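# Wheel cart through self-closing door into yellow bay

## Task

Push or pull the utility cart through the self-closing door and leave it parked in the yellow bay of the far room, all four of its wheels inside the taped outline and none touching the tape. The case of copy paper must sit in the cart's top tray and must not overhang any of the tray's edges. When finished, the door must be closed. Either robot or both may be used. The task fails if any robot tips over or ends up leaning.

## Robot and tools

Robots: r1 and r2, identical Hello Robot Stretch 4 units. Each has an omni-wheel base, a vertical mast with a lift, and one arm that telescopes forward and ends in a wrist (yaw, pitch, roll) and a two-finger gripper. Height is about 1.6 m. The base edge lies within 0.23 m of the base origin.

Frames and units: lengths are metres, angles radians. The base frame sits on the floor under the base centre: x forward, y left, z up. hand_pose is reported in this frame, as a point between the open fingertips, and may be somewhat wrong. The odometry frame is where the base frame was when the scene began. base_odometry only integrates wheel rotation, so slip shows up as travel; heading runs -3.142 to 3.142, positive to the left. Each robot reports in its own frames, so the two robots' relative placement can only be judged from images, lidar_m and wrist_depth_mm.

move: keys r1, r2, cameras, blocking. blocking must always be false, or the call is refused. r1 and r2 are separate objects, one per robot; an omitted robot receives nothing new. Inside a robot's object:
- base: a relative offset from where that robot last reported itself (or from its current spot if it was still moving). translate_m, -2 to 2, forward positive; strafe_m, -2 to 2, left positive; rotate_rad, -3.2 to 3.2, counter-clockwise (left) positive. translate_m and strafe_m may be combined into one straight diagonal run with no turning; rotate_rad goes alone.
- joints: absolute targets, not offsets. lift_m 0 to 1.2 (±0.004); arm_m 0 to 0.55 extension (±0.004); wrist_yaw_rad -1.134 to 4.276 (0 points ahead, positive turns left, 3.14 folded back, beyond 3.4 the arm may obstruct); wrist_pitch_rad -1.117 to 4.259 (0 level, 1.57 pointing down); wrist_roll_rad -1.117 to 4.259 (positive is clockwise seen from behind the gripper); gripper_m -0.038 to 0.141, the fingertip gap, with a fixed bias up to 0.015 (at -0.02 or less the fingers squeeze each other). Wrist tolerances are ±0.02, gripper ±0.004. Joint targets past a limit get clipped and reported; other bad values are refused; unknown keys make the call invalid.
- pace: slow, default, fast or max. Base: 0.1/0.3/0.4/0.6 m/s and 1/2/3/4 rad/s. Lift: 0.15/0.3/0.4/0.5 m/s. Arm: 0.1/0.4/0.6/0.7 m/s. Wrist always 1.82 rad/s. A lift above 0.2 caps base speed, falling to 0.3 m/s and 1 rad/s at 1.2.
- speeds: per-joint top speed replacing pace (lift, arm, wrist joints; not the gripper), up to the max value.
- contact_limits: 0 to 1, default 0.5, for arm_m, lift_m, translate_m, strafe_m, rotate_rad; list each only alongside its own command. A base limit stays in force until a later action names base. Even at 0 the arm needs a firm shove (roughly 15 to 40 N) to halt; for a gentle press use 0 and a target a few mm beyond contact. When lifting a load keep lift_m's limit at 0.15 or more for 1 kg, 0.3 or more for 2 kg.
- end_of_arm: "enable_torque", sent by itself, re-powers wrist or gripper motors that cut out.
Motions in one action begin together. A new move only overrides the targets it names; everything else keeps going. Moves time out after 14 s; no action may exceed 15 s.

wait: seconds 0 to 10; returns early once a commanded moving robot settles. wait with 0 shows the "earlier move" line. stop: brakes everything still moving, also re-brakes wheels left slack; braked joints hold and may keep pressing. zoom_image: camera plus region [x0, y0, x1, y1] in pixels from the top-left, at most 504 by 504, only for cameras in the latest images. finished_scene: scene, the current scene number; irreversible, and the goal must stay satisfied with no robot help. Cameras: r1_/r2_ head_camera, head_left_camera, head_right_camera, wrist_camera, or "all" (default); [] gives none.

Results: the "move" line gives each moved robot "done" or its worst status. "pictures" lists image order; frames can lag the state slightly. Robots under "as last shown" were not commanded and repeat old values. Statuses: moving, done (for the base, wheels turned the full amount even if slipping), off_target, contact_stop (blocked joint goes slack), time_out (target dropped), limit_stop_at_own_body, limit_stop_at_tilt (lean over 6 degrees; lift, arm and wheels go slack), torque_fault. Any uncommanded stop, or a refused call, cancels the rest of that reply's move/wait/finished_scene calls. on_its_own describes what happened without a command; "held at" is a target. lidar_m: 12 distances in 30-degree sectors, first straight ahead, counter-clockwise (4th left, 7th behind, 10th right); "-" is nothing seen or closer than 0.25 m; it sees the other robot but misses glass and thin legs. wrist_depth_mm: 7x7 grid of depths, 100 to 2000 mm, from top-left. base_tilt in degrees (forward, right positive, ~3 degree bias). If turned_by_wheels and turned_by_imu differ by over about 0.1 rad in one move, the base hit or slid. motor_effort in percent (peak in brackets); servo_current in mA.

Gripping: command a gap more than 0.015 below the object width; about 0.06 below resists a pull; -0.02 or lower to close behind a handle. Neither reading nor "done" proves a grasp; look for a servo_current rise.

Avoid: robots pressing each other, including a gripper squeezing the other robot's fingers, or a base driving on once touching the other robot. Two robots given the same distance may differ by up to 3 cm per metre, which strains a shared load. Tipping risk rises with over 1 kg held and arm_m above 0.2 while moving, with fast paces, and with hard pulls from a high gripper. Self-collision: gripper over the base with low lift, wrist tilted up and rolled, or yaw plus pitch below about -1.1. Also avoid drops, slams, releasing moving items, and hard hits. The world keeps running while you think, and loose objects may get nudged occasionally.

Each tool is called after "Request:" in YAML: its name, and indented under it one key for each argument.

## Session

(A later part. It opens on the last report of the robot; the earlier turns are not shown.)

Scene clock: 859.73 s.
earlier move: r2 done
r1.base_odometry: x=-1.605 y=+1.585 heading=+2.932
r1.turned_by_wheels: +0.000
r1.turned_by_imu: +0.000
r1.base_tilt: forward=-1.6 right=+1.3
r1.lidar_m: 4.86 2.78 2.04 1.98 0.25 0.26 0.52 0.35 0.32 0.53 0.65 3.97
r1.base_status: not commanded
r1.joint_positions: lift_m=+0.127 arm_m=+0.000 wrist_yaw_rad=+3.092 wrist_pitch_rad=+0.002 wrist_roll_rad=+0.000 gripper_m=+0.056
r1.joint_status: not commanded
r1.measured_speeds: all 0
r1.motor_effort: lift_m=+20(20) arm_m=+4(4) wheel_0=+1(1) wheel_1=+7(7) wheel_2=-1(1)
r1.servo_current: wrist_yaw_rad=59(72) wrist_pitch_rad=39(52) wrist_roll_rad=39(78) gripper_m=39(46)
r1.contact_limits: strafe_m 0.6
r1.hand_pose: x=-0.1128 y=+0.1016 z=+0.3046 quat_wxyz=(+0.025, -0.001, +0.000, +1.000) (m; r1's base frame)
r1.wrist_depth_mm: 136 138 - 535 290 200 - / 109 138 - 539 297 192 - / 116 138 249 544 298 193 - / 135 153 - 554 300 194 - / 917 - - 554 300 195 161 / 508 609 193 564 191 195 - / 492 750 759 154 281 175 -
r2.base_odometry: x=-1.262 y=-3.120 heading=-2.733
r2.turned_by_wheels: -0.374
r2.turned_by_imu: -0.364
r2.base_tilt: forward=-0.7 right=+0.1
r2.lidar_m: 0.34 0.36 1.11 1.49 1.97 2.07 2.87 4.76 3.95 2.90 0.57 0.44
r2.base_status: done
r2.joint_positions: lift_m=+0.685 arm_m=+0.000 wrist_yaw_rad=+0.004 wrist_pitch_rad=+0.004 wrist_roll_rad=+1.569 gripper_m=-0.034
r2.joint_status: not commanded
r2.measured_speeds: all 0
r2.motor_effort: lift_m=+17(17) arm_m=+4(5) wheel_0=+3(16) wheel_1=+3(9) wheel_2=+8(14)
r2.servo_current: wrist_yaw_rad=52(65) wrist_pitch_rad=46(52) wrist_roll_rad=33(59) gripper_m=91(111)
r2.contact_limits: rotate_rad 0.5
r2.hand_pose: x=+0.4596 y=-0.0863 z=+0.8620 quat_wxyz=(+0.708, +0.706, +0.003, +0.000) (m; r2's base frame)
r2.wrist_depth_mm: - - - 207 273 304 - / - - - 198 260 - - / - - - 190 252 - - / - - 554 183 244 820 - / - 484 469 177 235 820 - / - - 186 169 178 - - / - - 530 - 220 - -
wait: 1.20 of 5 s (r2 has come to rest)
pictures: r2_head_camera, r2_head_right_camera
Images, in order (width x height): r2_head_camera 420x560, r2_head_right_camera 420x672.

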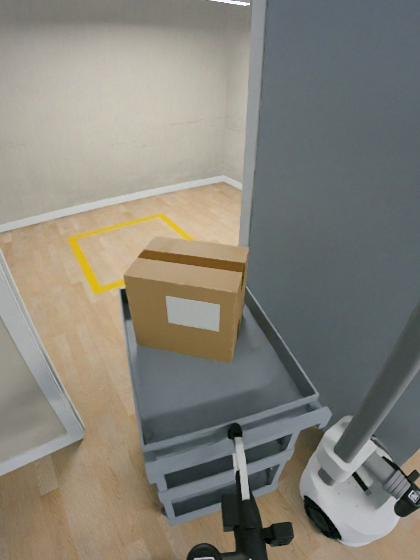

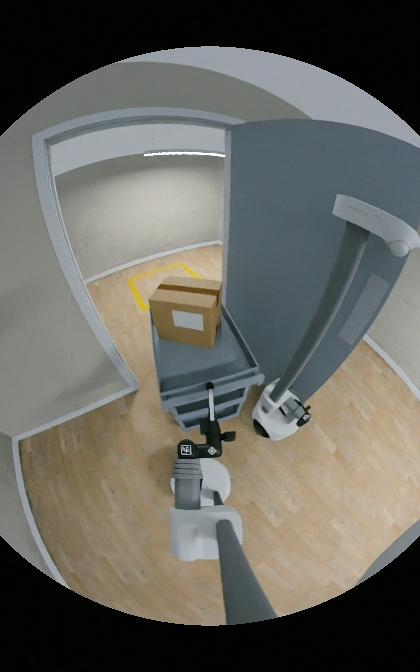

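Request:
move:
  blocking: false
  r2: {"base":{"translate_m":0.3,"strafe_m":0.08},"pace":"slow","contact_limits":{"translate_m":0.5}}
  cameras: []

Request:
wait:
  seconds: 5
  cameras: ["r2_head_camera","r2_head_right_camera"]

Scene clock: 877.57 s.
move: r2 moving
r1: as last shown
r1.base_tilt: forward=-1.6 right=+1.2
r1.lidar_m: 4.88 2.74 2.07 2.00 0.25 0.25 0.57 0.35 0.31 0.52 0.63 4.00
r1.motor_effort: lift_m=+20(20) arm_m=+4(4) wheel_0=+0(1) wheel_1=+7(7) wheel_2=-1(1)
r1.servo_current: wrist_yaw_rad=46(65) wrist_pitch_rad=39(46) wrist_roll_rad=46(65) gripper_m=39(46)
r1.contact_limits: strafe_m 0.6
r1.wrist_depth_mm: 136 138 - 525 291 200 - / 109 138 - 535 294 191 - / 116 139 250 544 298 193 - / 135 153 - 549 300 194 - / 904 - - 559 300 194 161 / 504 634 192 564 191 195 - / 484 750 759 153 281 176 -
r2.base_odometry: x=-1.271 y=-3.127 heading=-2.733
r2.turned_by_wheels: +0.000
r2.turned_by_imu: +0.000
r2.base_tilt: forward=-0.7 right=+0.1
r2.lidar_m: 0.35 0.34 1.07 1.50 1.96 2.05 2.86 4.78 3.90 2.89 0.58 0.44
r2.base_status: translate_m moving; strafe_m moving
r2.joint_positions: lift_m=+0.685 arm_m=+0.000 wrist_yaw_rad=-0.002 wrist_pitch_rad=+0.004 wrist_roll_rad=+1.569 gripper_m=-0.034
r2.joint_status: not commanded
r2.measured_speeds: translate_m=+0.050 strafe_m=+0.013 rotate_rad=-0.004 lift_m=+0.000 arm_m=+0.000 wrist_yaw_rad=-0.021 wrist_pitch_rad=+0.000 wrist_roll_rad=+0.000
r2.motor_effort: lift_m=+17(17) arm_m=+4(4) wheel_0=+4(7) wheel_1=+8(10) wheel_2=-11(12)
r2.servo_current: wrist_yaw_rad=52(59) wrist_pitch_rad=39(52) wrist_roll_rad=39(59) gripper_m=98(98)
r2.contact_limits: translate_m 0.5
r2.hand_pose: x=+0.4591 y=-0.0879 z=+0.8620 quat_wxyz=(+0.708, +0.706, +0.001, -0.002) (m; r2's base frame)
r2.wrist_depth_mm: - - - 209 279 300 - / - - - 200 265 - - / - - - 190 253 - - / - - 585 184 243 820 - / - 477 466 177 234 820 - / - - 185 167 179 - - / - - 517 - 219 - -
pictures: none
No camera images: "cameras" was empty.

Scene clock: 881.43 s.
earlier move: r2 done
r1.base_odometry: x=-1.605 y=+1.585 heading=+2.932
r1.turned_by_wheels: +0.000
r1.turned_by_imu: +0.000
r1.base_tilt: forward=-1.6 right=+1.3
r1.lidar_m: 4.85 2.75 2.06 2.01 0.25 0.25 0.54 0.42 0.51 0.53 2.90 4.00
r1.base_status: not commanded
r1.joint_positions: lift_m=+0.127 arm_m=+0.000 wrist_yaw_rad=+3.092 wrist_pitch_rad=+0.002 wrist_roll_rad=+0.000 gripper_m=+0.056
r1.joint_status: not commanded
r1.measured_speeds: all 0
r1.motor_effort: lift_m=+20(20) arm_m=+4(4) wheel_0=+0(1) wheel_1=+7(7) wheel_2=-1(1)
r1.servo_current: wrist_yaw_rad=46(72) wrist_pitch_rad=46(52) wrist_roll_rad=33(65) gripper_m=39(52)
r1.contact_limits: strafe_m 0.6
r1.hand_pose: x=-0.1128 y=+0.1016 z=+0.3046 quat_wxyz=(+0.025, -0.001, +0.000, +1.000) (m; r1's base frame)
r1.wrist_depth_mm: 136 138 - 535 294 200 - / 109 138 - 539 296 191 - / 116 138 216 544 298 193 - / 135 153 - 549 300 193 - / 530 1229 - 554 300 195 161 / 539 597 189 559 190 195 - / 741 750 759 153 281 176 -
r2.base_odometry: x=-1.505 y=-3.312 heading=-2.733
r2.turned_by_wheels: +0.000
r2.turned_by_imu: +0.000
r2.base_tilt: forward=-0.7 right=+0.1
r2.lidar_m: 0.37 0.42 0.76 1.08 2.04 2.13 3.00 5.07 3.83 0.54 0.54 0.43
r2.base_status: done
r2.joint_positions: lift_m=+0.685 arm_m=+0.000 wrist_yaw_rad=-0.004 wrist_pitch_rad=+0.004 wrist_roll_rad=+1.569 gripper_m=-0.034
r2.joint_status: not commanded
r2.measured_speeds: all 0
r2.motor_effort: lift_m=+17(17) arm_m=+4(4) wheel_0=+2(9) wheel_1=+4(10) wheel_2=-7(15)
r2.servo_current: wrist_yaw_rad=46(59) wrist_pitch_rad=46(52) wrist_roll_rad=52(65) gripper_m=98(104)
r2.contact_limits: translate_m 0.5
r2.hand_pose: x=+0.4589 y=-0.0885 z=+0.8620 quat_wxyz=(+0.708, +0.706, +0.000, -0.003) (m; r2's base frame)
r2.wrist_depth_mm: - - - 170 232 - - / - - - 170 231 - - / - - 539 170 231 831 - / - 477 462 169 229 842 - / - - 508 169 229 831 - / - - 186 168 178 - - / - - - - 229 1576 -
wait: 3.87 of 5 s (r2 has come to rest)
pictures: r2_head_camera, r2_head_right_camera
Images, in order (width x height): r2_head_camera 420x560, r2_head_right_camera 420x672.

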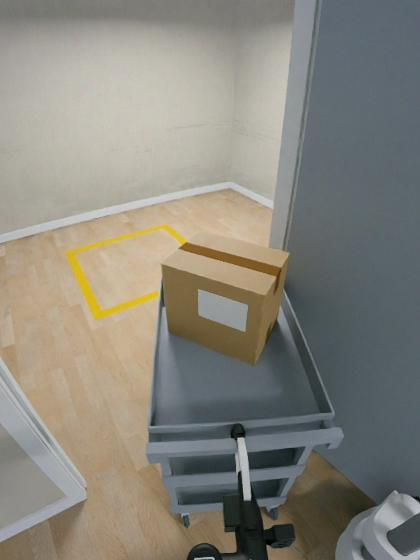

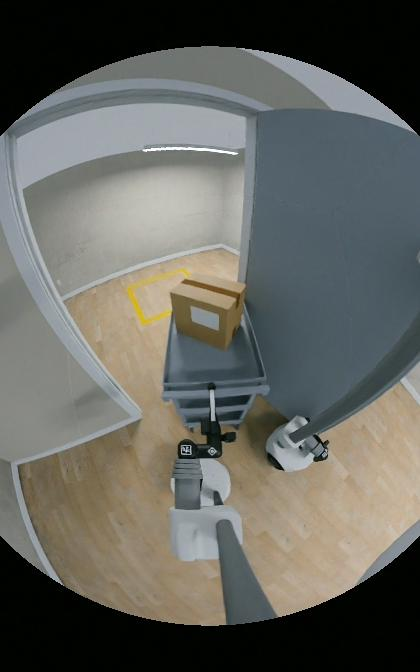

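Request:
zoom_image:
  camera: "r2_head_camera"
  region: [130, 220, 360, 520]

Scaled by 1.680 from the camera's 420x560 image, which has a finer 1200x1600 frame.

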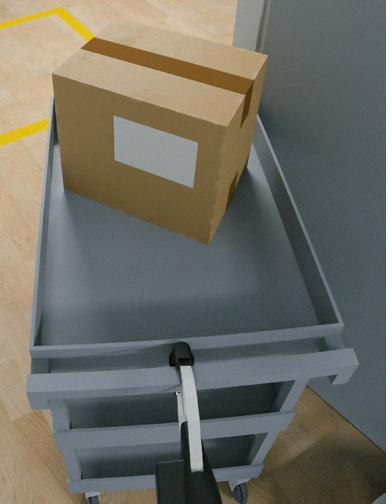

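Request:
move:
  blocking: false
  r2: {"joints":{"gripper_m":0.07}}
  cameras: []

Request:
wait:
  seconds: 2
  cameras: []

Request:
move:
  blocking: false
  r2: {"base":{"strafe_m":-0.075},"pace":"slow","contact_limits":{"strafe_m":0.3}}
  cameras: []

Request:
wait:
  seconds: 3
  cameras: []

Request:
move:
  blocking: false
  r2: {"joints":{"gripper_m":-0.035}}
  cameras: []

Request:
wait:
  seconds: 2
  cameras: ["r2_head_camera"]

Scene clock: 921.77 s.
move: r2 moving
r1: as last shown
r1.lidar_m: 4.85 2.73 2.05 2.00 0.25 0.26 0.54 0.41 0.53 0.54 2.90 4.01
r1.servo_current: wrist_yaw_rad=52(72) wrist_pitch_rad=39(46) wrist_roll_rad=52(59) gripper_m=39(46)
r1.contact_limits: strafe_m 0.6
r1.wrist_depth_mm: 136 138 - 535 291 200 - / 109 138 - 539 296 192 - / 116 139 218 544 298 193 - / 135 153 - 554 297 194 - / 530 - - 554 301 195 161 / 539 597 190 559 191 195 - / 741 759 759 153 278 176 -
r2.base_odometry: x=-1.505 y=-3.312 heading=-2.733
r2.turned_by_wheels: +0.000
r2.turned_by_imu: +0.000
r2.base_tilt: forward=-0.7 right=+0.1
r2.lidar_m: 0.37 0.41 0.77 1.09 2.04 2.14 2.95 5.06 3.83 0.55 0.54 0.44
r2.base_status: not commanded
r2.joint_positions: lift_m=+0.685 arm_m=+0.000 wrist_yaw_rad=-0.004 wrist_pitch_rad=+0.004 wrist_roll_rad=+1.569 gripper_m=-0.009
r2.joint_status: gripper_m moving
r2.measured_speeds: all 0
r2.motor_effort: lift_m=+17(17) arm_m=+4(4) wheel_0=+2(3) wheel_1=+4(4) wheel_2=-7(7)
r2.servo_current: wrist_yaw_rad=46(59) wrist_pitch_rad=39(46) wrist_roll_rad=52(59) gripper_m=117(117)
r2.contact_limits: translate_m 0.5
r2.hand_pose: x=+0.4589 y=-0.0885 z=+0.8620 quat_wxyz=(+0.708, +0.706, +0.000, -0.003) (m; r2's base frame)
r2.wrist_depth_mm: - - - 174 235 - - / - - - 173 234 - - / - - 544 173 233 842 - / - 484 466 173 233 842 - / - - 508 173 233 842 - / - - 189 172 181 - - / - - - - 232 - -
pictures: none
No camera images: "cameras" was empty.

Scene clock: 923.00 s.
earlier move: r2 done
r1.base_odometry: x=-1.605 y=+1.585 heading=+2.932
r1.turned_by_wheels: +0.000
r1.turned_by_imu: +0.000
r1.base_tilt: forward=-1.6 right=+1.3
r1.lidar_m: 4.86 2.74 2.06 2.03 0.25 0.25 0.50 0.44 0.53 0.53 2.89 4.02
r1.base_status: not commanded
r1.joint_positions: lift_m=+0.127 arm_m=+0.000 wrist_yaw_rad=+3.092 wrist_pitch_rad=+0.002 wrist_roll_rad=+0.000 gripper_m=+0.056
r1.joint_status: not commanded
r1.measured_speeds: all 0
r1.motor_effort: lift_m=+20(20) arm_m=+4(4) wheel_0=+1(1) wheel_1=+7(7) wheel_2=-1(1)
r1.servo_current: wrist_yaw_rad=46(72) wrist_pitch_rad=46(46) wrist_roll_rad=46(72) gripper_m=46(46)
r1.contact_limits: strafe_m 0.6
r1.hand_pose: x=-0.1128 y=+0.1016 z=+0.3046 quat_wxyz=(+0.025, -0.001, +0.000, +1.000) (m; r1's base frame)
r1.wrist_depth_mm: 136 138 - 469 293 200 - / 109 138 - 539 296 193 - / 116 138 216 544 298 193 - / 135 153 - 549 300 195 - / 544 1255 - 554 301 194 161 / 544 603 190 559 191 194 - / 759 580 759 153 279 176 -
r2.base_odometry: x=-1.505 y=-3.312 heading=-2.733
r2.turned_by_wheels: +0.000
r2.turned_by_imu: +0.000
r2.base_tilt: forward=-0.7 right=+0.0
r2.lidar_m: 0.41 0.41 0.76 1.09 2.03 2.14 2.97 5.06 3.80 0.55 0.55 0.45
r2.base_status: not commanded
r2.joint_positions: lift_m=+0.685 arm_m=+0.000 wrist_yaw_rad=-0.003 wrist_pitch_rad=+0.004 wrist_roll_rad=+1.569 gripper_m=+0.070
r2.joint_status: all done
r2.measured_speeds: all 0
r2.motor_effort: lift_m=+17(17) arm_m=+4(4) wheel_0=+2(3) wheel_1=+4(4) wheel_2=-5(7)
r2.servo_current: wrist_yaw_rad=46(65) wrist_pitch_rad=39(46) wrist_roll_rad=52(59) gripper_m=46(124)
r2.contact_limits: translate_m 0.5
r2.hand_pose: x=+0.4590 y=-0.0883 z=+0.8622 quat_wxyz=(+0.708, +0.706, +0.000, -0.002) (m; r2's base frame)
r2.wrist_depth_mm: - - - 186 246 - - / - - - 186 246 - - / - - 549 186 245 854 - / - - 484 186 246 842 - / - - 521 186 246 854 - / - - 193 186 194 - - / - - - - - 1708 -
wait: 1.23 of 2 s (r2 has come to rest)
pictures: none
No camera images: "cameras" was empty.

Scene clock: 923.50 s.
move: r2 moving
r1: as last shown
r1.lidar_m: 4.86 2.75 2.06 2.00 0.25 0.25 0.53 0.45 0.52 0.52 2.87 3.99
r1.motor_effort: lift_m=+20(20) arm_m=+4(4) wheel_0=+0(0) wheel_1=+7(7) wheel_2=-1(1)
r1.servo_current: wrist_yaw_rad=52(65) wrist_pitch_rad=39(52) wrist_roll_rad=59(59) gripper_m=46(46)
r1.contact_limits: strafe_m 0.6
r1.wrist_depth_mm: 136 138 - 469 291 201 - / 109 138 - 539 294 193 - / 116 139 217 544 298 193 - / 135 153 - 559 298 194 - / 549 1229 - 554 300 195 161 / 544 597 190 559 191 195 - / 741 585 759 153 281 176 -
r2.base_odometry: x=-1.511 y=-3.299 heading=-2.733
r2.turned_by_wheels: +0.000
r2.turned_by_imu: +0.000
r2.base_tilt: forward=-0.7 right=+0.0
r2.lidar_m: 0.40 0.43 0.78 1.08 2.04 2.15 2.99 5.06 3.83 0.53 0.52 0.44
r2.base_status: strafe_m moving
r2.joint_positions: lift_m=+0.685 arm_m=+0.000 wrist_yaw_rad=-0.003 wrist_pitch_rad=+0.004 wrist_roll_rad=+1.569 gripper_m=+0.070
r2.joint_status: not commanded
r2.measured_speeds: translate_m=+0.000 strafe_m=-0.055 rotate_rad=-0.003 lift_m=+0.000 arm_m=+0.000 wrist_yaw_rad=+0.000 wrist_pitch_rad=+0.000 wrist_roll_rad=+0.000
r2.motor_effort: lift_m=+17(17) arm_m=+4(4) wheel_0=+6(11) wheel_1=-6(7) wheel_2=+0(3)
r2.servo_current: wrist_yaw_rad=46(52) wrist_pitch_rad=39(52) wrist_roll_rad=52(52) gripper_m=46(52)
r2.contact_limits: strafe_m 0.3
r2.hand_pose: x=+0.4590 y=-0.0882 z=+0.8622 quat_wxyz=(+0.708, +0.706, +0.000, -0.002) (m; r2's base frame)
r2.wrist_depth_mm: - - - 185 244 - - / - - - 185 244 - - / - - 564 185 245 854 - / - - 480 185 245 842 - / - - 521 186 246 842 - / - - 193 186 190 - - / - - - - - 1756 -
pictures: none
No camera images: "cameras" was empty.

Scene clock: 924.90 s.
earlier move: r2 done
r1.base_odometry: x=-1.605 y=+1.585 heading=+2.932
r1.turned_by_wheels: +0.000
r1.turned_by_imu: +0.000
r1.base_tilt: forward=-1.6 right=+1.3
r1.lidar_m: 4.87 2.76 2.07 2.01 0.25 0.25 0.52 0.44 0.47 0.46 2.90 4.04
r1.base_status: not commanded
r1.joint_positions: lift_m=+0.127 arm_m=+0.000 wrist_yaw_rad=+3.092 wrist_pitch_rad=+0.002 wrist_roll_rad=+0.000 gripper_m=+0.056
r1.joint_status: not commanded
r1.measured_speeds: all 0
r1.motor_effort: lift_m=+20(20) arm_m=+4(4) wheel_0=+0(1) wheel_1=+7(7) wheel_2=-1(1)
r1.servo_current: wrist_yaw_rad=39(65) wrist_pitch_rad=46(52) wrist_roll_rad=39(65) gripper_m=39(52)
r1.contact_limits: strafe_m 0.6
r1.hand_pose: x=-0.1128 y=+0.1016 z=+0.3046 quat_wxyz=(+0.025, -0.001, +0.000, +1.000) (m; r1's base frame)
r1.wrist_depth_mm: 136 138 - 469 291 200 - / 109 138 - 539 294 192 - / 116 139 217 539 297 193 - / 135 153 - 549 298 194 - / 549 1281 - 554 300 195 161 / 539 597 190 559 191 194 - / 732 580 759 153 281 176 -
r2.base_odometry: x=-1.535 y=-3.243 heading=-2.733
r2.turned_by_wheels: +0.000
r2.turned_by_imu: +0.000
r2.base_tilt: forward=-0.7 right=+0.1
r2.lidar_m: 0.39 0.42 0.82 1.13 2.12 2.22 3.05 5.02 3.75 0.47 0.45 0.45
r2.base_status: done
r2.joint_positions: lift_m=+0.685 arm_m=+0.000 wrist_yaw_rad=-0.003 wrist_pitch_rad=+0.004 wrist_roll_rad=+1.569 gripper_m=+0.070
r2.joint_status: not commanded
r2.measured_speeds: all 0
r2.motor_effort: lift_m=+17(17) arm_m=+4(4) wheel_0=+4(11) wheel_1=-6(9) wheel_2=+0(3)
r2.servo_current: wrist_yaw_rad=46(59) wrist_pitch_rad=46(52) wrist_roll_rad=39(59) gripper_m=52(59)
r2.contact_limits: strafe_m 0.3
r2.hand_pose: x=+0.4590 y=-0.0882 z=+0.8622 quat_wxyz=(+0.708, +0.706, +0.000, -0.002) (m; r2's base frame)
r2.wrist_depth_mm: - - - 185 236 251 - / - - - 185 246 263 263 / - - 621 185 245 - - / - - 530 186 246 854 - / - - 484 186 247 842 - / - - 193 186 191 - - / - - 603 - - - -
wait: 1.40 of 3 s (r2 has come to rest)
pictures: none
No camera images: "cameras" was empty.

Scene clock: 925.40 s.
move: r2 moving
r1: as last shown
r1.lidar_m: 4.87 2.75 2.07 2.02 0.25 0.25 0.55 0.42 0.45 0.45 2.89 4.03
r1.servo_current: wrist_yaw_rad=52(59) wrist_pitch_rad=39(52) wrist_roll_rad=39(72) gripper_m=39(39)
r1.contact_limits: strafe_m 0.6
r1.wrist_depth_mm: 136 138 - 473 291 199 - / 109 138 - 535 294 192 - / 116 139 217 544 297 193 - / 135 153 - 549 298 194 - / 549 1255 - 554 301 194 161 / 544 597 190 559 191 195 - / 750 585 759 154 281 176 -
r2.base_odometry: x=-1.535 y=-3.243 heading=-2.733
r2.turned_by_wheels: +0.000
r2.turned_by_imu: +0.000
r2.base_tilt: forward=-0.7 right=+0.0
r2.lidar_m: 0.41 0.42 0.81 1.13 2.11 2.18 3.11 5.03 3.72 0.44 0.44 0.46
r2.base_status: not commanded
r2.joint_positions: lift_m=+0.685 arm_m=+0.000 wrist_yaw_rad=-0.003 wrist_pitch_rad=+0.004 wrist_roll_rad=+1.569 gripper_m=+0.051
r2.joint_status: gripper_m moving
r2.measured_speeds: all 0
r2.motor_effort: lift_m=+17(17) arm_m=+4(4) wheel_0=+3(4) wheel_1=-5(6) wheel_2=+0(0)
r2.servo_current: wrist_yaw_rad=39(52) wrist_pitch_rad=39(46) wrist_roll_rad=52(52) gripper_m=130(130)
r2.contact_limits: strafe_m 0.3
r2.hand_pose: x=+0.4590 y=-0.0882 z=+0.8622 quat_wxyz=(+0.708, +0.706, +0.000, -0.002) (m; r2's base frame)
r2.wrist_depth_mm: - - - 186 235 251 - / - - - 186 246 262 260 / - - 621 186 246 798 - / - - 525 186 247 854 - / - - 477 186 247 842 - / - - 193 187 189 - - / - - 603 - - - -
pictures: none
No camera images: "cameras" was empty.

Scene clock: 926.63 s.
earlier move: r2 done
r1.base_odometry: x=-1.605 y=+1.585 heading=+2.932
r1.turned_by_wheels: +0.000
r1.turned_by_imu: +0.000
r1.base_tilt: forward=-1.6 right=+1.3
r1.lidar_m: 4.86 2.76 2.04 1.99 0.25 0.25 0.53 0.43 0.45 0.43 2.88 3.99
r1.base_status: not commanded
r1.joint_positions: lift_m=+0.127 arm_m=+0.000 wrist_yaw_rad=+3.092 wrist_pitch_rad=+0.002 wrist_roll_rad=+0.000 gripper_m=+0.056
r1.joint_status: not commanded
r1.measured_speeds: all 0
r1.motor_effort: lift_m=+20(20) arm_m=+4(4) wheel_0=+0(1) wheel_1=+7(7) wheel_2=-1(1)
r1.servo_current: wrist_yaw_rad=46(65) wrist_pitch_rad=46(52) wrist_roll_rad=39(72) gripper_m=39(46)
r1.contact_limits: strafe_m 0.6
r1.hand_pose: x=-0.1128 y=+0.1016 z=+0.3046 quat_wxyz=(+0.025, -0.001, +0.000, +1.000) (m; r1's base frame)
r1.wrist_depth_mm: 136 138 - 530 290 200 - / 109 138 - 535 296 192 - / 116 139 216 544 298 193 - / 135 153 - 549 300 195 - / 530 1229 - 554 300 195 161 / 539 585 190 564 191 194 - / 750 741 741 153 281 175 -
r2.base_odometry: x=-1.535 y=-3.243 heading=-2.733
r2.turned_by_wheels: +0.000
r2.turned_by_imu: +0.000
r2.base_tilt: forward=-0.7 right=+0.0
r2.lidar_m: 0.37 0.41 0.80 1.11 2.11 2.19 3.09 5.01 3.76 0.48 0.45 0.43
r2.base_status: not commanded
r2.joint_positions: lift_m=+0.685 arm_m=+0.000 wrist_yaw_rad=-0.001 wrist_pitch_rad=+0.004 wrist_roll_rad=+1.569 gripper_m=-0.034
r2.joint_status: all done
r2.measured_speeds: all 0
r2.motor_effort: lift_m=+17(17) arm_m=+4(5) wheel_0=+3(4) wheel_1=-5(6) wheel_2=+0(0)
r2.servo_current: wrist_yaw_rad=39(65) wrist_pitch_rad=39(46) wrist_roll_rad=52(59) gripper_m=111(286)
r2.contact_limits: strafe_m 0.3
r2.hand_pose: x=+0.4592 y=-0.0877 z=+0.8622 quat_wxyz=(+0.708, +0.706, +0.001, -0.002) (m; r2's base frame)
r2.wrist_depth_mm: - - - 170 231 236 236 / - - - 170 230 - - / - - - 169 229 - - / - - 530 229 229 - - / - 484 466 169 229 - - / - - 184 169 179 - - / - - 580 - 229 - -
wait: 1.23 of 2 s (r2 has come to rest)
pictures: r2_head_camera
Images, in order (width x height): r2_head_camera 420x560.

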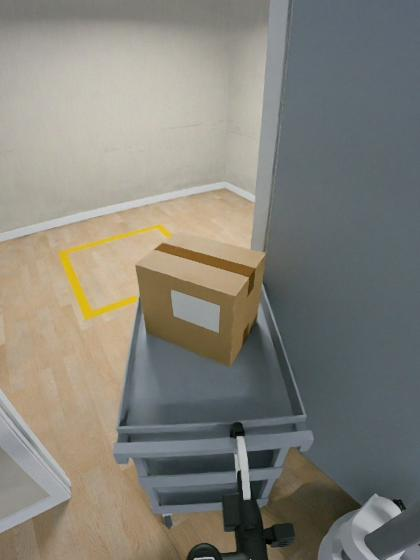

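Request:
move:
  blocking: false
  r2: {"base":{"translate_m":0.25,"strafe_m":0.03},"pace":"slow","contact_limits":{"translate_m":0.5}}
  cameras: []

Request:
wait:
  seconds: 5
  cameras: ["r2_head_camera","r2_head_right_camera"]

Scene clock: 936.57 s.
move: r2 moving
r1: as last shown
r1.lidar_m: 4.86 2.74 2.06 2.00 0.25 0.27 0.55 0.45 0.45 0.47 2.89 4.00
r1.servo_current: wrist_yaw_rad=46(65) wrist_pitch_rad=39(46) wrist_roll_rad=59(59) gripper_m=39(46)
r1.contact_limits: strafe_m 0.6
r1.wrist_depth_mm: 136 138 - 473 291 200 - / 109 138 - 544 294 193 - / 116 139 217 544 298 193 - / 135 153 - 549 300 193 - / 539 1255 - 554 300 195 160 / 535 597 190 564 191 195 - / 741 591 759 153 281 176 -
r2.base_odometry: x=-1.546 y=-3.249 heading=-2.733
r2.turned_by_wheels: +0.000
r2.turned_by_imu: +0.001
r2.base_tilt: forward=-0.7 right=+0.1
r2.lidar_m: 0.35 0.41 0.80 1.11 2.12 2.21 3.08 5.03 3.77 0.47 0.45 0.43
r2.base_status: translate_m moving; strafe_m moving
r2.joint_positions: lift_m=+0.685 arm_m=+0.000 wrist_yaw_rad=-0.001 wrist_pitch_rad=+0.004 wrist_roll_rad=+1.569 gripper_m=-0.034
r2.joint_status: not commanded
r2.measured_speeds: translate_m=+0.049 strafe_m=+0.005 rotate_rad=+0.003 lift_m=+0.000 arm_m=+0.000 wrist_yaw_rad=+0.000 wrist_pitch_rad=+0.000 wrist_roll_rad=+0.000
r2.motor_effort: lift_m=+17(18) arm_m=+4(4) wheel_0=+7(10) wheel_1=+6(8) wheel_2=-11(13)
r2.servo_current: wrist_yaw_rad=39(52) wrist_pitch_rad=33(46) wrist_roll_rad=52(59) gripper_m=98(117)
r2.contact_limits: translate_m 0.5
r2.hand_pose: x=+0.4592 y=-0.0877 z=+0.8621 quat_wxyz=(+0.708, +0.706, +0.001, -0.002) (m; r2's base frame)
r2.wrist_depth_mm: - - - 168 229 236 236 / - - - 168 229 - - / - - - 168 229 759 - / - - 517 168 229 831 - / - 473 459 167 229 820 - / - - 186 167 178 - - / - - 564 - 228 - -
pictures: none
No camera images: "cameras" was empty.

Scene clock: 939.87 s.
earlier move: r2 done
r1.base_odometry: x=-1.605 y=+1.585 heading=+2.932
r1.turned_by_wheels: +0.000
r1.turned_by_imu: +0.000
r1.base_tilt: forward=-1.6 right=+1.3
r1.lidar_m: 4.87 2.74 2.05 2.02 0.25 0.25 0.54 0.50 0.47 2.77 2.86 3.98
r1.base_status: not commanded
r1.joint_positions: lift_m=+0.127 arm_m=+0.000 wrist_yaw_rad=+3.092 wrist_pitch_rad=+0.002 wrist_roll_rad=+0.000 gripper_m=+0.056
r1.joint_status: not commanded
r1.measured_speeds: all 0
r1.motor_effort: lift_m=+20(20) arm_m=+4(4) wheel_0=+1(1) wheel_1=+7(7) wheel_2=-1(1)
r1.servo_current: wrist_yaw_rad=39(65) wrist_pitch_rad=39(52) wrist_roll_rad=39(72) gripper_m=46(46)
r1.contact_limits: strafe_m 0.6
r1.hand_pose: x=-0.1128 y=+0.1016 z=+0.3046 quat_wxyz=(+0.025, -0.001, +0.000, +1.000) (m; r1's base frame)
r1.wrist_depth_mm: 136 138 - 469 293 200 - / 109 138 - 477 297 192 - / 116 138 217 539 298 193 - / 135 153 - 544 300 194 - / 946 - 778 488 301 195 161 / 1182 1078 190 559 191 194 - / 854 759 759 154 281 176 -
r2.base_odometry: x=-1.752 y=-3.370 heading=-2.733
r2.turned_by_wheels: +0.000
r2.turned_by_imu: +0.001
r2.base_tilt: forward=-0.7 right=+0.0
r2.lidar_m: 0.37 0.38 0.65 0.77 2.19 2.33 3.21 5.26 0.55 0.46 0.69 0.41
r2.base_status: done
r2.joint_positions: lift_m=+0.685 arm_m=+0.000 wrist_yaw_rad=-0.001 wrist_pitch_rad=+0.004 wrist_roll_rad=+1.569 gripper_m=-0.034
r2.joint_status: not commanded
r2.measured_speeds: all 0
r2.motor_effort: lift_m=+17(18) arm_m=+4(5) wheel_0=+4(13) wheel_1=+6(10) wheel_2=-7(18)
r2.servo_current: wrist_yaw_rad=39(65) wrist_pitch_rad=39(52) wrist_roll_rad=39(59) gripper_m=78(117)
r2.contact_limits: translate_m 0.5
r2.hand_pose: x=+0.4592 y=-0.0877 z=+0.8621 quat_wxyz=(+0.708, +0.706, +0.001, -0.002) (m; r2's base frame)
r2.wrist_depth_mm: - - - 174 236 243 - / - - - 173 235 257 255 / - - - 172 232 768 - / - - 539 171 231 831 - / - 473 466 169 229 820 - / - - 185 168 179 - - / - - 564 - - - -
wait: 3.30 of 5 s (r2 has come to rest)
pictures: r2_head_camera, r2_head_right_camera
Images, in order (width x height): r2_head_camera 420x560, r2_head_right_camera 420x672.

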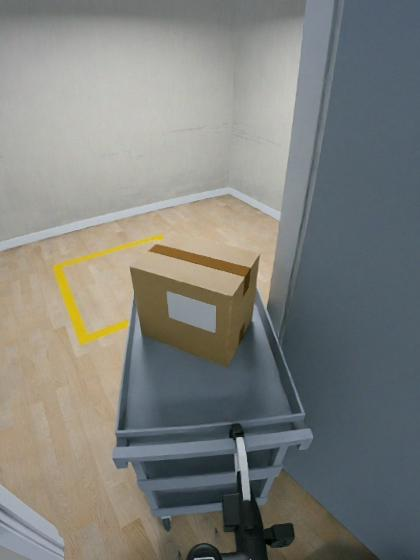

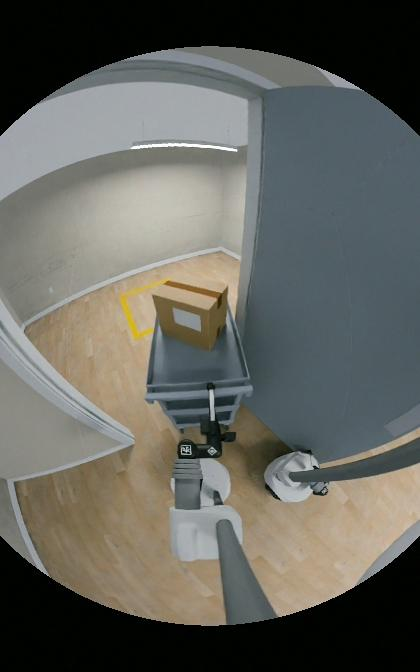

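Request:
move:
  blocking: false
  r2: {"base":{"translate_m":0.3,"strafe_m":0.035},"pace":"slow","contact_limits":{"translate_m":0.5}}
  cameras: []

Request:
wait:
  seconds: 5
  cameras: ["r2_head_camera","r2_head_right_camera"]

Scene clock: 953.97 s.
move: r2 moving
r1: as last shown
r1.lidar_m: 4.87 2.72 2.08 2.01 0.25 0.25 0.57 0.47 0.49 2.76 2.89 4.01
r1.motor_effort: lift_m=+20(20) arm_m=+4(4) wheel_0=+0(1) wheel_1=+7(7) wheel_2=-1(1)
r1.servo_current: wrist_yaw_rad=52(65) wrist_pitch_rad=39(46) wrist_roll_rad=33(59) gripper_m=39(46)
r1.contact_limits: strafe_m 0.6
r1.wrist_depth_mm: 136 138 - 469 291 200 - / 109 138 - 477 296 192 - / 116 139 216 544 297 193 - / 135 153 - 549 298 194 - / 1661 - 768 484 301 195 160 / 1098 1118 191 569 190 195 - / 854 759 741 153 279 176 -
r2.base_odometry: x=-1.763 y=-3.377 heading=-2.733
r2.turned_by_wheels: +0.000
r2.turned_by_imu: +0.000
r2.base_tilt: forward=-0.7 right=+0.1
r2.lidar_m: 0.37 0.39 0.65 0.79 2.21 2.33 3.23 5.26 0.55 0.47 0.70 0.42
r2.base_status: translate_m moving; strafe_m moving
r2.joint_positions: lift_m=+0.685 arm_m=+0.000 wrist_yaw_rad=-0.001 wrist_pitch_rad=+0.004 wrist_roll_rad=+1.569 gripper_m=-0.034
r2.joint_status: not commanded
r2.measured_speeds: translate_m=+0.049 strafe_m=+0.005 rotate_rad=+0.000 lift_m=+0.000 arm_m=+0.000 wrist_yaw_rad=+0.000 wrist_pitch_rad=+0.000 wrist_roll_rad=+0.000
r2.motor_effort: lift_m=+17(18) arm_m=+4(4) wheel_0=+7(8) wheel_1=+7(9) wheel_2=-11(13)
r2.servo_current: wrist_yaw_rad=39(59) wrist_pitch_rad=39(46) wrist_roll_rad=59(59) gripper_m=91(91)
r2.contact_limits: translate_m 0.5
r2.hand_pose: x=+0.4592 y=-0.0877 z=+0.8621 quat_wxyz=(+0.708, +0.706, +0.001, -0.002) (m; r2's base frame)
r2.wrist_depth_mm: - - - 174 236 243 - / - - - 174 236 255 255 / - - - 172 234 778 - / - - 549 171 231 842 - / - 477 466 170 229 842 - / - - 185 168 178 - - / - - 554 - 227 - -
pictures: none
No camera images: "cameras" was empty.

Scene clock: 957.77 s.
earlier move: r2 done
r1.base_odometry: x=-1.605 y=+1.585 heading=+2.932
r1.turned_by_wheels: +0.000
r1.turned_by_imu: +0.000
r1.base_tilt: forward=-1.6 right=+1.3
r1.lidar_m: 4.87 2.73 2.06 2.01 0.25 0.25 0.56 0.57 0.66 2.77 2.89 4.03
r1.base_status: not commanded
r1.joint_positions: lift_m=+0.127 arm_m=+0.000 wrist_yaw_rad=+3.092 wrist_pitch_rad=+0.002 wrist_roll_rad=+0.000 gripper_m=+0.056
r1.joint_status: not commanded
r1.measured_speeds: all 0
r1.motor_effort: lift_m=+20(20) arm_m=+4(4) wheel_0=+0(1) wheel_1=+7(7) wheel_2=-1(1)
r1.servo_current: wrist_yaw_rad=46(78) wrist_pitch_rad=39(59) wrist_roll_rad=46(65) gripper_m=46(52)
r1.contact_limits: strafe_m 0.6
r1.hand_pose: x=-0.1128 y=+0.1016 z=+0.3046 quat_wxyz=(+0.025, -0.001, +0.000, +1.000) (m; r1's base frame)
r1.wrist_depth_mm: 136 138 1078 535 294 200 - / 109 138 - 477 296 192 - / 116 139 239 480 298 193 - / 135 153 1078 549 298 194 - / 809 1708 1708 488 301 194 161 / 621 991 194 559 191 195 - / 621 699 750 153 281 176 -
r2.base_odometry: x=-2.013 y=-3.521 heading=-2.733
r2.turned_by_wheels: +0.000
r2.turned_by_imu: +0.001
r2.base_tilt: forward=-0.6 right=+0.1
r2.lidar_m: 0.36 0.36 3.29 0.53 1.16 2.41 3.38 5.51 0.57 0.60 0.53 0.44
r2.base_status: done
r2.joint_positions: lift_m=+0.685 arm_m=+0.000 wrist_yaw_rad=-0.001 wrist_pitch_rad=+0.004 wrist_roll_rad=+1.569 gripper_m=-0.034
r2.joint_status: not commanded
r2.measured_speeds: all 0
r2.motor_effort: lift_m=+17(18) arm_m=+4(5) wheel_0=+4(10) wheel_1=+5(9) wheel_2=-6(13)
r2.servo_current: wrist_yaw_rad=39(59) wrist_pitch_rad=46(52) wrist_roll_rad=46(59) gripper_m=85(91)
r2.contact_limits: translate_m 0.5
r2.hand_pose: x=+0.4592 y=-0.0877 z=+0.8621 quat_wxyz=(+0.708, +0.706, +0.001, -0.002) (m; r2's base frame)
r2.wrist_depth_mm: 362 366 362 183 246 345 364 / - - - 180 243 271 268 / - - - 177 238 1661 - / - - 585 175 234 831 - / - 500 462 171 230 831 - / - - 185 168 178 - - / - - 535 - 224 - -
wait: 3.80 of 5 s (r2 has come to rest)
pictures: r2_head_camera, r2_head_right_camera
Images, in order (width x height): r2_head_camera 420x560, r2_head_right_camera 420x672.

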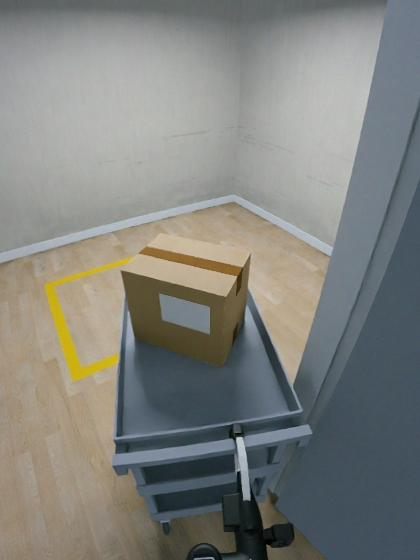

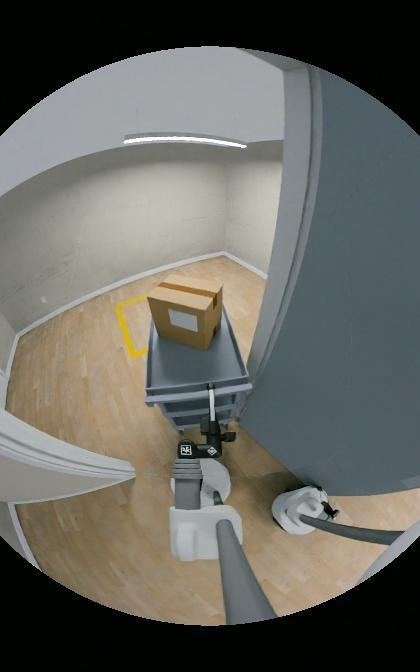

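Request:
move:
  blocking: false
  r2: {"base":{"translate_m":0.3,"strafe_m":0.01},"pace":"slow","contact_limits":{"translate_m":0.5}}
  cameras: []

Request:
wait:
  seconds: 5
  cameras: ["r2_head_camera","r2_head_right_camera"]

Scene clock: 968.80 s.
move: r2 moving
r1: as last shown
r1.lidar_m: 4.85 2.76 2.07 1.99 0.25 0.26 0.54 0.58 0.67 2.74 2.85 4.01
r1.servo_current: wrist_yaw_rad=59(65) wrist_pitch_rad=39(52) wrist_roll_rad=52(59) gripper_m=33(46)
r1.contact_limits: strafe_m 0.6
r1.wrist_depth_mm: 135 138 1042 530 293 200 - / 109 138 - 477 296 193 - / 116 139 244 480 297 193 - / 135 153 1060 549 298 194 - / 707 1708 1661 488 300 195 160 / 621 750 193 564 191 195 - / 615 676 750 153 281 176 -
r2.base_odometry: x=-2.024 y=-3.527 heading=-2.732
r2.turned_by_wheels: +0.000
r2.turned_by_imu: +0.001
r2.base_tilt: forward=-0.7 right=+0.0
r2.lidar_m: 0.36 0.38 3.28 0.52 1.07 2.44 3.41 5.54 0.56 0.60 0.50 0.43
r2.base_status: translate_m moving; strafe_m moving
r2.joint_positions: lift_m=+0.685 arm_m=+0.000 wrist_yaw_rad=-0.001 wrist_pitch_rad=+0.004 wrist_roll_rad=+1.569 gripper_m=-0.034
r2.joint_status: not commanded
r2.measured_speeds: translate_m=+0.049 strafe_m=+0.002 rotate_rad=+0.000 lift_m=+0.000 arm_m=+0.000 wrist_yaw_rad=+0.000 wrist_pitch_rad=+0.000 wrist_roll_rad=+0.000
r2.motor_effort: lift_m=+17(17) arm_m=+4(4) wheel_0=+5(9) wheel_1=+7(8) wheel_2=-11(12)
r2.servo_current: wrist_yaw_rad=46(65) wrist_pitch_rad=39(46) wrist_roll_rad=46(52) gripper_m=85(91)
r2.contact_limits: translate_m 0.5
r2.hand_pose: x=+0.4592 y=-0.0877 z=+0.8621 quat_wxyz=(+0.708, +0.706, +0.001, -0.002) (m; r2's base frame)
r2.wrist_depth_mm: 357 353 353 184 247 362 359 / - - - 180 242 268 268 / - - - 177 238 1661 - / - - 591 175 235 842 - / - 496 459 172 230 820 - / - - 185 168 178 - - / - - 530 - 225 - -
pictures: none
No camera images: "cameras" was empty.

Scene clock: 972.57 s.
earlier move: r2 done
r1.base_odometry: x=-1.605 y=+1.585 heading=+2.932
r1.turned_by_wheels: +0.000
r1.turned_by_imu: +0.000
r1.base_tilt: forward=-1.6 right=+1.3
r1.lidar_m: 4.87 2.74 2.06 2.01 0.25 0.25 0.55 0.73 1.32 2.77 2.91 4.01
r1.base_status: not commanded
r1.joint_positions: lift_m=+0.127 arm_m=+0.000 wrist_yaw_rad=+3.092 wrist_pitch_rad=+0.002 wrist_roll_rad=+0.000 gripper_m=+0.056
r1.joint_status: not commanded
r1.measured_speeds: all 0
r1.motor_effort: lift_m=+20(20) arm_m=+4(4) wheel_0=+1(1) wheel_1=+7(7) wheel_2=-1(1)
r1.servo_current: wrist_yaw_rad=33(65) wrist_pitch_rad=33(52) wrist_roll_rad=39(72) gripper_m=46(52)
r1.contact_limits: strafe_m 0.6
r1.hand_pose: x=-0.1128 y=+0.1016 z=+0.3046 quat_wxyz=(+0.025, -0.001, +0.000, +1.000) (m; r1's base frame)
r1.wrist_depth_mm: 136 138 1618 530 293 200 - / 109 139 - 477 296 192 - / 116 139 243 544 298 193 - / 135 153 - 544 300 194 - / 960 878 1025 554 301 194 161 / 991 820 193 559 191 195 - / 809 759 759 153 279 176 -
r2.base_odometry: x=-2.284 y=-3.650 heading=-2.732
r2.turned_by_wheels: +0.000
r2.turned_by_imu: +0.001
r2.base_tilt: forward=-0.7 right=+0.0
r2.lidar_m: 0.35 0.36 3.06 2.56 0.56 2.58 3.59 0.78 0.64 0.40 0.36 0.44
r2.base_status: done
r2.joint_positions: lift_m=+0.685 arm_m=+0.000 wrist_yaw_rad=-0.001 wrist_pitch_rad=+0.004 wrist_roll_rad=+1.569 gripper_m=-0.034
r2.joint_status: not commanded
r2.measured_speeds: all 0
r2.motor_effort: lift_m=+17(18) arm_m=+4(5) wheel_0=+6(10) wheel_1=+5(9) wheel_2=-5(12)
r2.servo_current: wrist_yaw_rad=46(65) wrist_pitch_rad=39(52) wrist_roll_rad=59(59) gripper_m=78(91)
r2.contact_limits: translate_m 0.5
r2.hand_pose: x=+0.4592 y=-0.0877 z=+0.8621 quat_wxyz=(+0.708, +0.706, +0.001, -0.002) (m; r2's base frame)
r2.wrist_depth_mm: - - - 195 - 1661 1160 / - - - 191 255 264 265 / - - - 183 245 1661 554 / - - - 179 238 820 - / - - 484 174 233 831 - / - - 186 168 178 - - / - - 496 - 221 - -
wait: 3.77 of 5 s (r2 has come to rest)
pictures: r2_head_camera, r2_head_right_camera
Images, in order (width x height): r2_head_camera 420x560, r2_head_right_camera 420x672.

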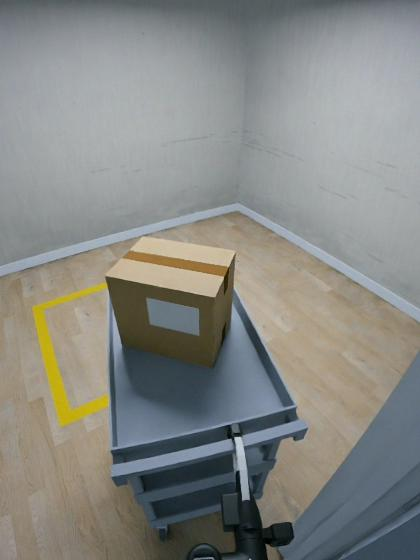

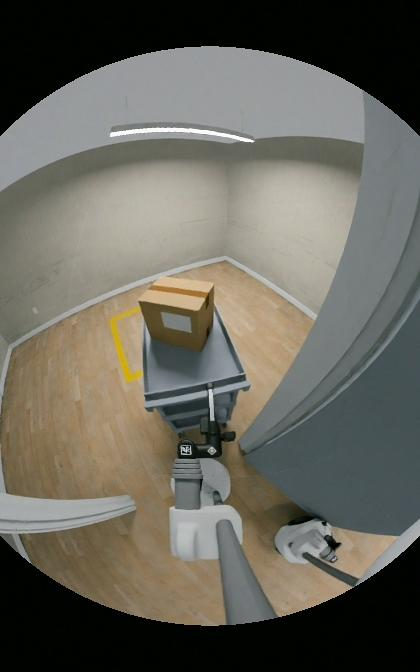

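Request:
move:
  blocking: false
  r2: {"base":{"translate_m":0.32,"strafe_m":0.015},"pace":"slow","contact_limits":{"translate_m":0.5}}
  cameras: []

Request:
wait:
  seconds: 5
  cameras: ["r2_head_camera","r2_head_right_camera"]

Scene clock: 1007.83 s.
move: r2 moving
r1: as last shown
r1.lidar_m: 4.84 2.77 2.05 2.03 0.25 0.25 0.54 0.75 1.33 2.77 2.89 3.98
r1.motor_effort: lift_m=+20(20) arm_m=+4(4) wheel_0=+0(1) wheel_1=+7(7) wheel_2=-1(1)
r1.servo_current: wrist_yaw_rad=46(59) wrist_pitch_rad=33(46) wrist_roll_rad=59(59) gripper_m=46(46)
r1.contact_limits: strafe_m 0.6
r1.wrist_depth_mm: 136 138 1756 525 291 200 - / 109 138 - 477 297 192 - / 116 139 243 544 297 194 - / 135 153 - 549 298 193 - / 960 854 1008 554 300 194 160 / 1008 831 193 564 191 195 - / 820 750 759 153 282 176 -
r2.base_odometry: x=-2.295 y=-3.655 heading=-2.732
r2.turned_by_wheels: +0.000
r2.turned_by_imu: +0.001
r2.base_tilt: forward=-0.6 right=+0.0
r2.lidar_m: 0.36 0.37 3.08 2.56 0.58 2.57 3.60 0.76 0.63 0.41 0.37 0.44
r2.base_status: translate_m moving; strafe_m moving
r2.joint_positions: lift_m=+0.685 arm_m=+0.000 wrist_yaw_rad=-0.001 wrist_pitch_rad=+0.004 wrist_roll_rad=+1.569 gripper_m=-0.034
r2.joint_status: not commanded
r2.measured_speeds: translate_m=+0.050 strafe_m=+0.003 rotate_rad=+0.000 lift_m=+0.000 arm_m=+0.000 wrist_yaw_rad=+0.000 wrist_pitch_rad=+0.000 wrist_roll_rad=+0.000
r2.motor_effort: lift_m=+17(17) arm_m=+4(5) wheel_0=+5(9) wheel_1=+7(10) wheel_2=-11(13)
r2.servo_current: wrist_yaw_rad=39(52) wrist_pitch_rad=39(46) wrist_roll_rad=46(52) gripper_m=85(91)
r2.contact_limits: translate_m 0.5
r2.hand_pose: x=+0.4592 y=-0.0877 z=+0.8621 quat_wxyz=(+0.708, +0.706, +0.001, -0.002) (m; r2's base frame)
r2.wrist_depth_mm: - - - 198 - 1618 1160 / - - - 191 256 266 267 / - - - 185 246 1708 1118 / - - - 179 239 831 - / - - 484 175 233 820 - / - - 185 168 178 - - / - - 492 - 220 - -
pictures: none
No camera images: "cameras" was empty.

Scene clock: 1011.80 s.
earlier move: r2 done
r1.base_odometry: x=-1.605 y=+1.585 heading=+2.932
r1.turned_by_wheels: +0.000
r1.turned_by_imu: +0.000
r1.base_tilt: forward=-1.6 right=+1.3
r1.lidar_m: 4.86 2.75 2.07 2.03 0.25 0.25 0.57 1.12 1.33 2.77 2.90 3.98
r1.base_status: not commanded
r1.joint_positions: lift_m=+0.127 arm_m=+0.000 wrist_yaw_rad=+3.092 wrist_pitch_rad=+0.002 wrist_roll_rad=+0.000 gripper_m=+0.056
r1.joint_status: not commanded
r1.measured_speeds: all 0
r1.motor_effort: lift_m=+20(20) arm_m=+4(4) wheel_0=+0(1) wheel_1=+7(8) wheel_2=-1(1)
r1.servo_current: wrist_yaw_rad=46(72) wrist_pitch_rad=46(52) wrist_roll_rad=33(72) gripper_m=39(52)
r1.contact_limits: strafe_m 0.6
r1.hand_pose: x=-0.1128 y=+0.1016 z=+0.3046 quat_wxyz=(+0.025, -0.001, +0.000, +1.000) (m; r1's base frame)
r1.wrist_depth_mm: 136 138 1182 535 293 200 - / 109 138 1138 477 297 192 - / 116 139 243 539 297 193 - / 135 153 - 554 300 194 - / 1983 1983 1118 559 300 195 161 / 1182 1160 193 564 191 194 - / 854 759 759 153 279 176 -
r2.base_odometry: x=-2.571 y=-3.791 heading=-2.732
r2.turned_by_wheels: +0.000
r2.turned_by_imu: +0.001
r2.base_tilt: forward=-0.7 right=+0.1
r2.lidar_m: 0.35 0.33 2.78 2.68 0.74 0.73 3.77 1.01 0.36 0.31 0.61 0.45
r2.base_status: done
r2.joint_positions: lift_m=+0.685 arm_m=+0.000 wrist_yaw_rad=-0.001 wrist_pitch_rad=+0.004 wrist_roll_rad=+1.569 gripper_m=-0.034
r2.joint_status: not commanded
r2.measured_speeds: all 0
r2.motor_effort: lift_m=+17(18) arm_m=+4(5) wheel_0=+3(10) wheel_1=+6(10) wheel_2=-7(13)
r2.servo_current: wrist_yaw_rad=46(59) wrist_pitch_rad=39(52) wrist_roll_rad=39(59) gripper_m=85(91)
r2.contact_limits: translate_m 0.5
r2.hand_pose: x=+0.4592 y=-0.0877 z=+0.8621 quat_wxyz=(+0.708, +0.706, +0.001, -0.002) (m; r2's base frame)
r2.wrist_depth_mm: - - - 218 - 1618 1160 / - - - 237 277 282 1042 / - - - 253 258 1661 1160 / - - - 187 247 1708 - / - - 564 178 235 820 - / - 459 186 168 178 - - / - - 459 - 217 - -
wait: 3.97 of 5 s (r2 has come to rest)
pictures: r2_head_camera, r2_head_right_camera
Images, in order (width x height): r2_head_camera 420x560, r2_head_right_camera 420x672.

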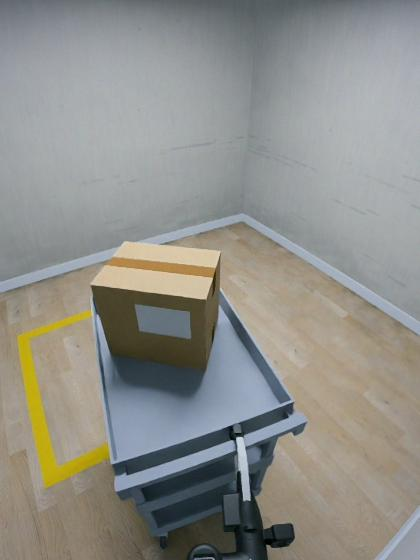

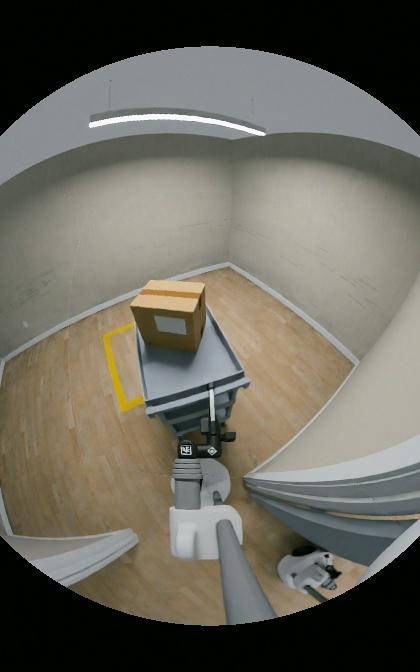

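Request:
move:
  blocking: false
  r2: {"base":{"translate_m":0.32,"strafe_m":0.03},"pace":"slow","contact_limits":{"translate_m":0.5}}
  cameras: []

Request:
wait:
  seconds: 5
  cameras: ["r2_head_camera","r2_head_left_camera"]

Scene clock: 1021.57 s.
move: r2 moving
r1: as last shown
r1.lidar_m: 4.87 2.74 2.05 2.01 0.25 0.25 0.51 1.19 1.34 2.77 2.87 4.01
r1.motor_effort: lift_m=+20(20) arm_m=+4(4) wheel_0=+1(1) wheel_1=+7(7) wheel_2=-1(1)
r1.servo_current: wrist_yaw_rad=46(65) wrist_pitch_rad=39(46) wrist_roll_rad=46(59) gripper_m=46(46)
r1.contact_limits: strafe_m 0.6
r1.wrist_depth_mm: 136 138 1160 530 291 200 - / 109 138 1160 473 294 192 - / 116 139 241 544 298 193 - / 135 153 - 554 300 194 - / 1983 1983 1138 559 300 195 161 / 1229 1182 193 564 191 195 - / 854 759 750 153 279 176 -
r2.base_odometry: x=-2.582 y=-3.797 heading=-2.732
r2.turned_by_wheels: +0.000
r2.turned_by_imu: +0.000
r2.base_tilt: forward=-0.7 right=+0.1
r2.lidar_m: 0.34 0.33 2.77 2.71 0.75 0.75 3.76 0.99 0.37 0.29 0.65 0.43
r2.base_status: translate_m moving; strafe_m moving
r2.joint_positions: lift_m=+0.685 arm_m=+0.000 wrist_yaw_rad=-0.001 wrist_pitch_rad=+0.004 wrist_roll_rad=+1.569 gripper_m=-0.034
r2.joint_status: not commanded
r2.measured_speeds: translate_m=+0.047 strafe_m=+0.005 rotate_rad=-0.001 lift_m=+0.000 arm_m=+0.000 wrist_yaw_rad=+0.000 wrist_pitch_rad=+0.000 wrist_roll_rad=+0.000
r2.motor_effort: lift_m=+17(18) arm_m=+4(4) wheel_0=+6(8) wheel_1=+7(9) wheel_2=-11(12)
r2.servo_current: wrist_yaw_rad=39(59) wrist_pitch_rad=46(46) wrist_roll_rad=52(52) gripper_m=91(91)
r2.contact_limits: translate_m 0.5
r2.hand_pose: x=+0.4592 y=-0.0877 z=+0.8621 quat_wxyz=(+0.708, +0.706, +0.001, -0.002) (m; r2's base frame)
r2.wrist_depth_mm: - - - 219 - 1661 1138 / - - - 237 276 282 1042 / - - - 252 262 1576 1098 / - - - 186 247 1708 - / - - 569 178 236 831 - / - 466 185 167 178 - - / - - 462 - 217 - -
pictures: none
No camera images: "cameras" was empty.

Scene clock: 1025.57 s.
earlier move: r2 done
r1.base_odometry: x=-1.605 y=+1.585 heading=+2.932
r1.turned_by_wheels: +0.000
r1.turned_by_imu: +0.000
r1.base_tilt: forward=-1.6 right=+1.3
r1.lidar_m: 4.86 2.76 2.03 1.99 0.25 0.25 0.56 1.29 1.37 2.76 2.89 4.00
r1.base_status: not commanded
r1.joint_positions: lift_m=+0.127 arm_m=+0.000 wrist_yaw_rad=+3.092 wrist_pitch_rad=+0.002 wrist_roll_rad=+0.000 gripper_m=+0.056
r1.joint_status: not commanded
r1.measured_speeds: all 0
r1.motor_effort: lift_m=+20(20) arm_m=+4(4) wheel_0=+0(1) wheel_1=+7(7) wheel_2=-1(1)
r1.servo_current: wrist_yaw_rad=39(72) wrist_pitch_rad=39(52) wrist_roll_rad=39(65) gripper_m=46(52)
r1.contact_limits: strafe_m 0.6
r1.hand_pose: x=-0.1128 y=+0.1016 z=+0.3046 quat_wxyz=(+0.025, -0.001, +0.000, +1.000) (m; r1's base frame)
r1.wrist_depth_mm: 136 138 1397 469 291 200 - / 109 138 - 535 294 192 - / 116 139 249 549 297 193 - / 135 153 1397 554 298 194 - / 1983 - 1499 554 298 195 161 / 1205 1182 194 564 191 195 - / 854 750 750 153 281 176 -
r2.base_odometry: x=-2.853 y=-3.946 heading=-2.732
r2.turned_by_wheels: +0.000
r2.turned_by_imu: +0.000
r2.base_tilt: forward=-0.7 right=+0.1
r2.lidar_m: 0.32 0.30 2.47 2.82 1.64 0.98 3.96 0.53 0.45 0.62 1.78 0.45
r2.base_status: done
r2.joint_positions: lift_m=+0.685 arm_m=+0.000 wrist_yaw_rad=-0.001 wrist_pitch_rad=+0.004 wrist_roll_rad=+1.569 gripper_m=-0.034
r2.joint_status: not commanded
r2.measured_speeds: all 0
r2.motor_effort: lift_m=+17(18) arm_m=+4(5) wheel_0=+1(8) wheel_1=+5(9) wheel_2=-6(13)
r2.servo_current: wrist_yaw_rad=46(65) wrist_pitch_rad=39(52) wrist_roll_rad=52(59) gripper_m=85(91)
r2.contact_limits: translate_m 0.5
r2.hand_pose: x=+0.4592 y=-0.0877 z=+0.8621 quat_wxyz=(+0.708, +0.706, +0.001, -0.002) (m; r2's base frame)
r2.wrist_depth_mm: - - - 229 - 1618 1138 / - - - 240 286 1430 1098 / - - - 259 271 1537 1160 / - - - 191 254 1661 525 / - - 654 180 237 809 - / - - 185 167 178 - - / - - 445 - - - -
wait: 4.00 of 5 s (r2 has come to rest)
pictures: r2_head_camera, r2_head_left_camera
Images, in order (width x height): r2_head_camera 420x560, r2_head_left_camera 420x672.

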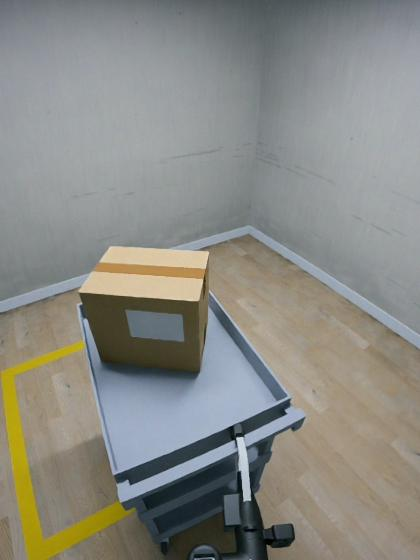

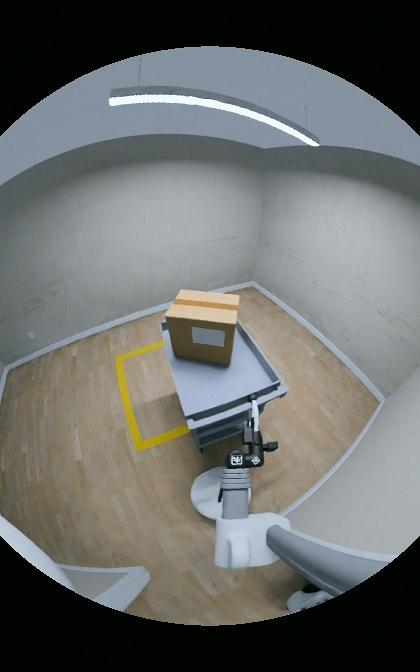

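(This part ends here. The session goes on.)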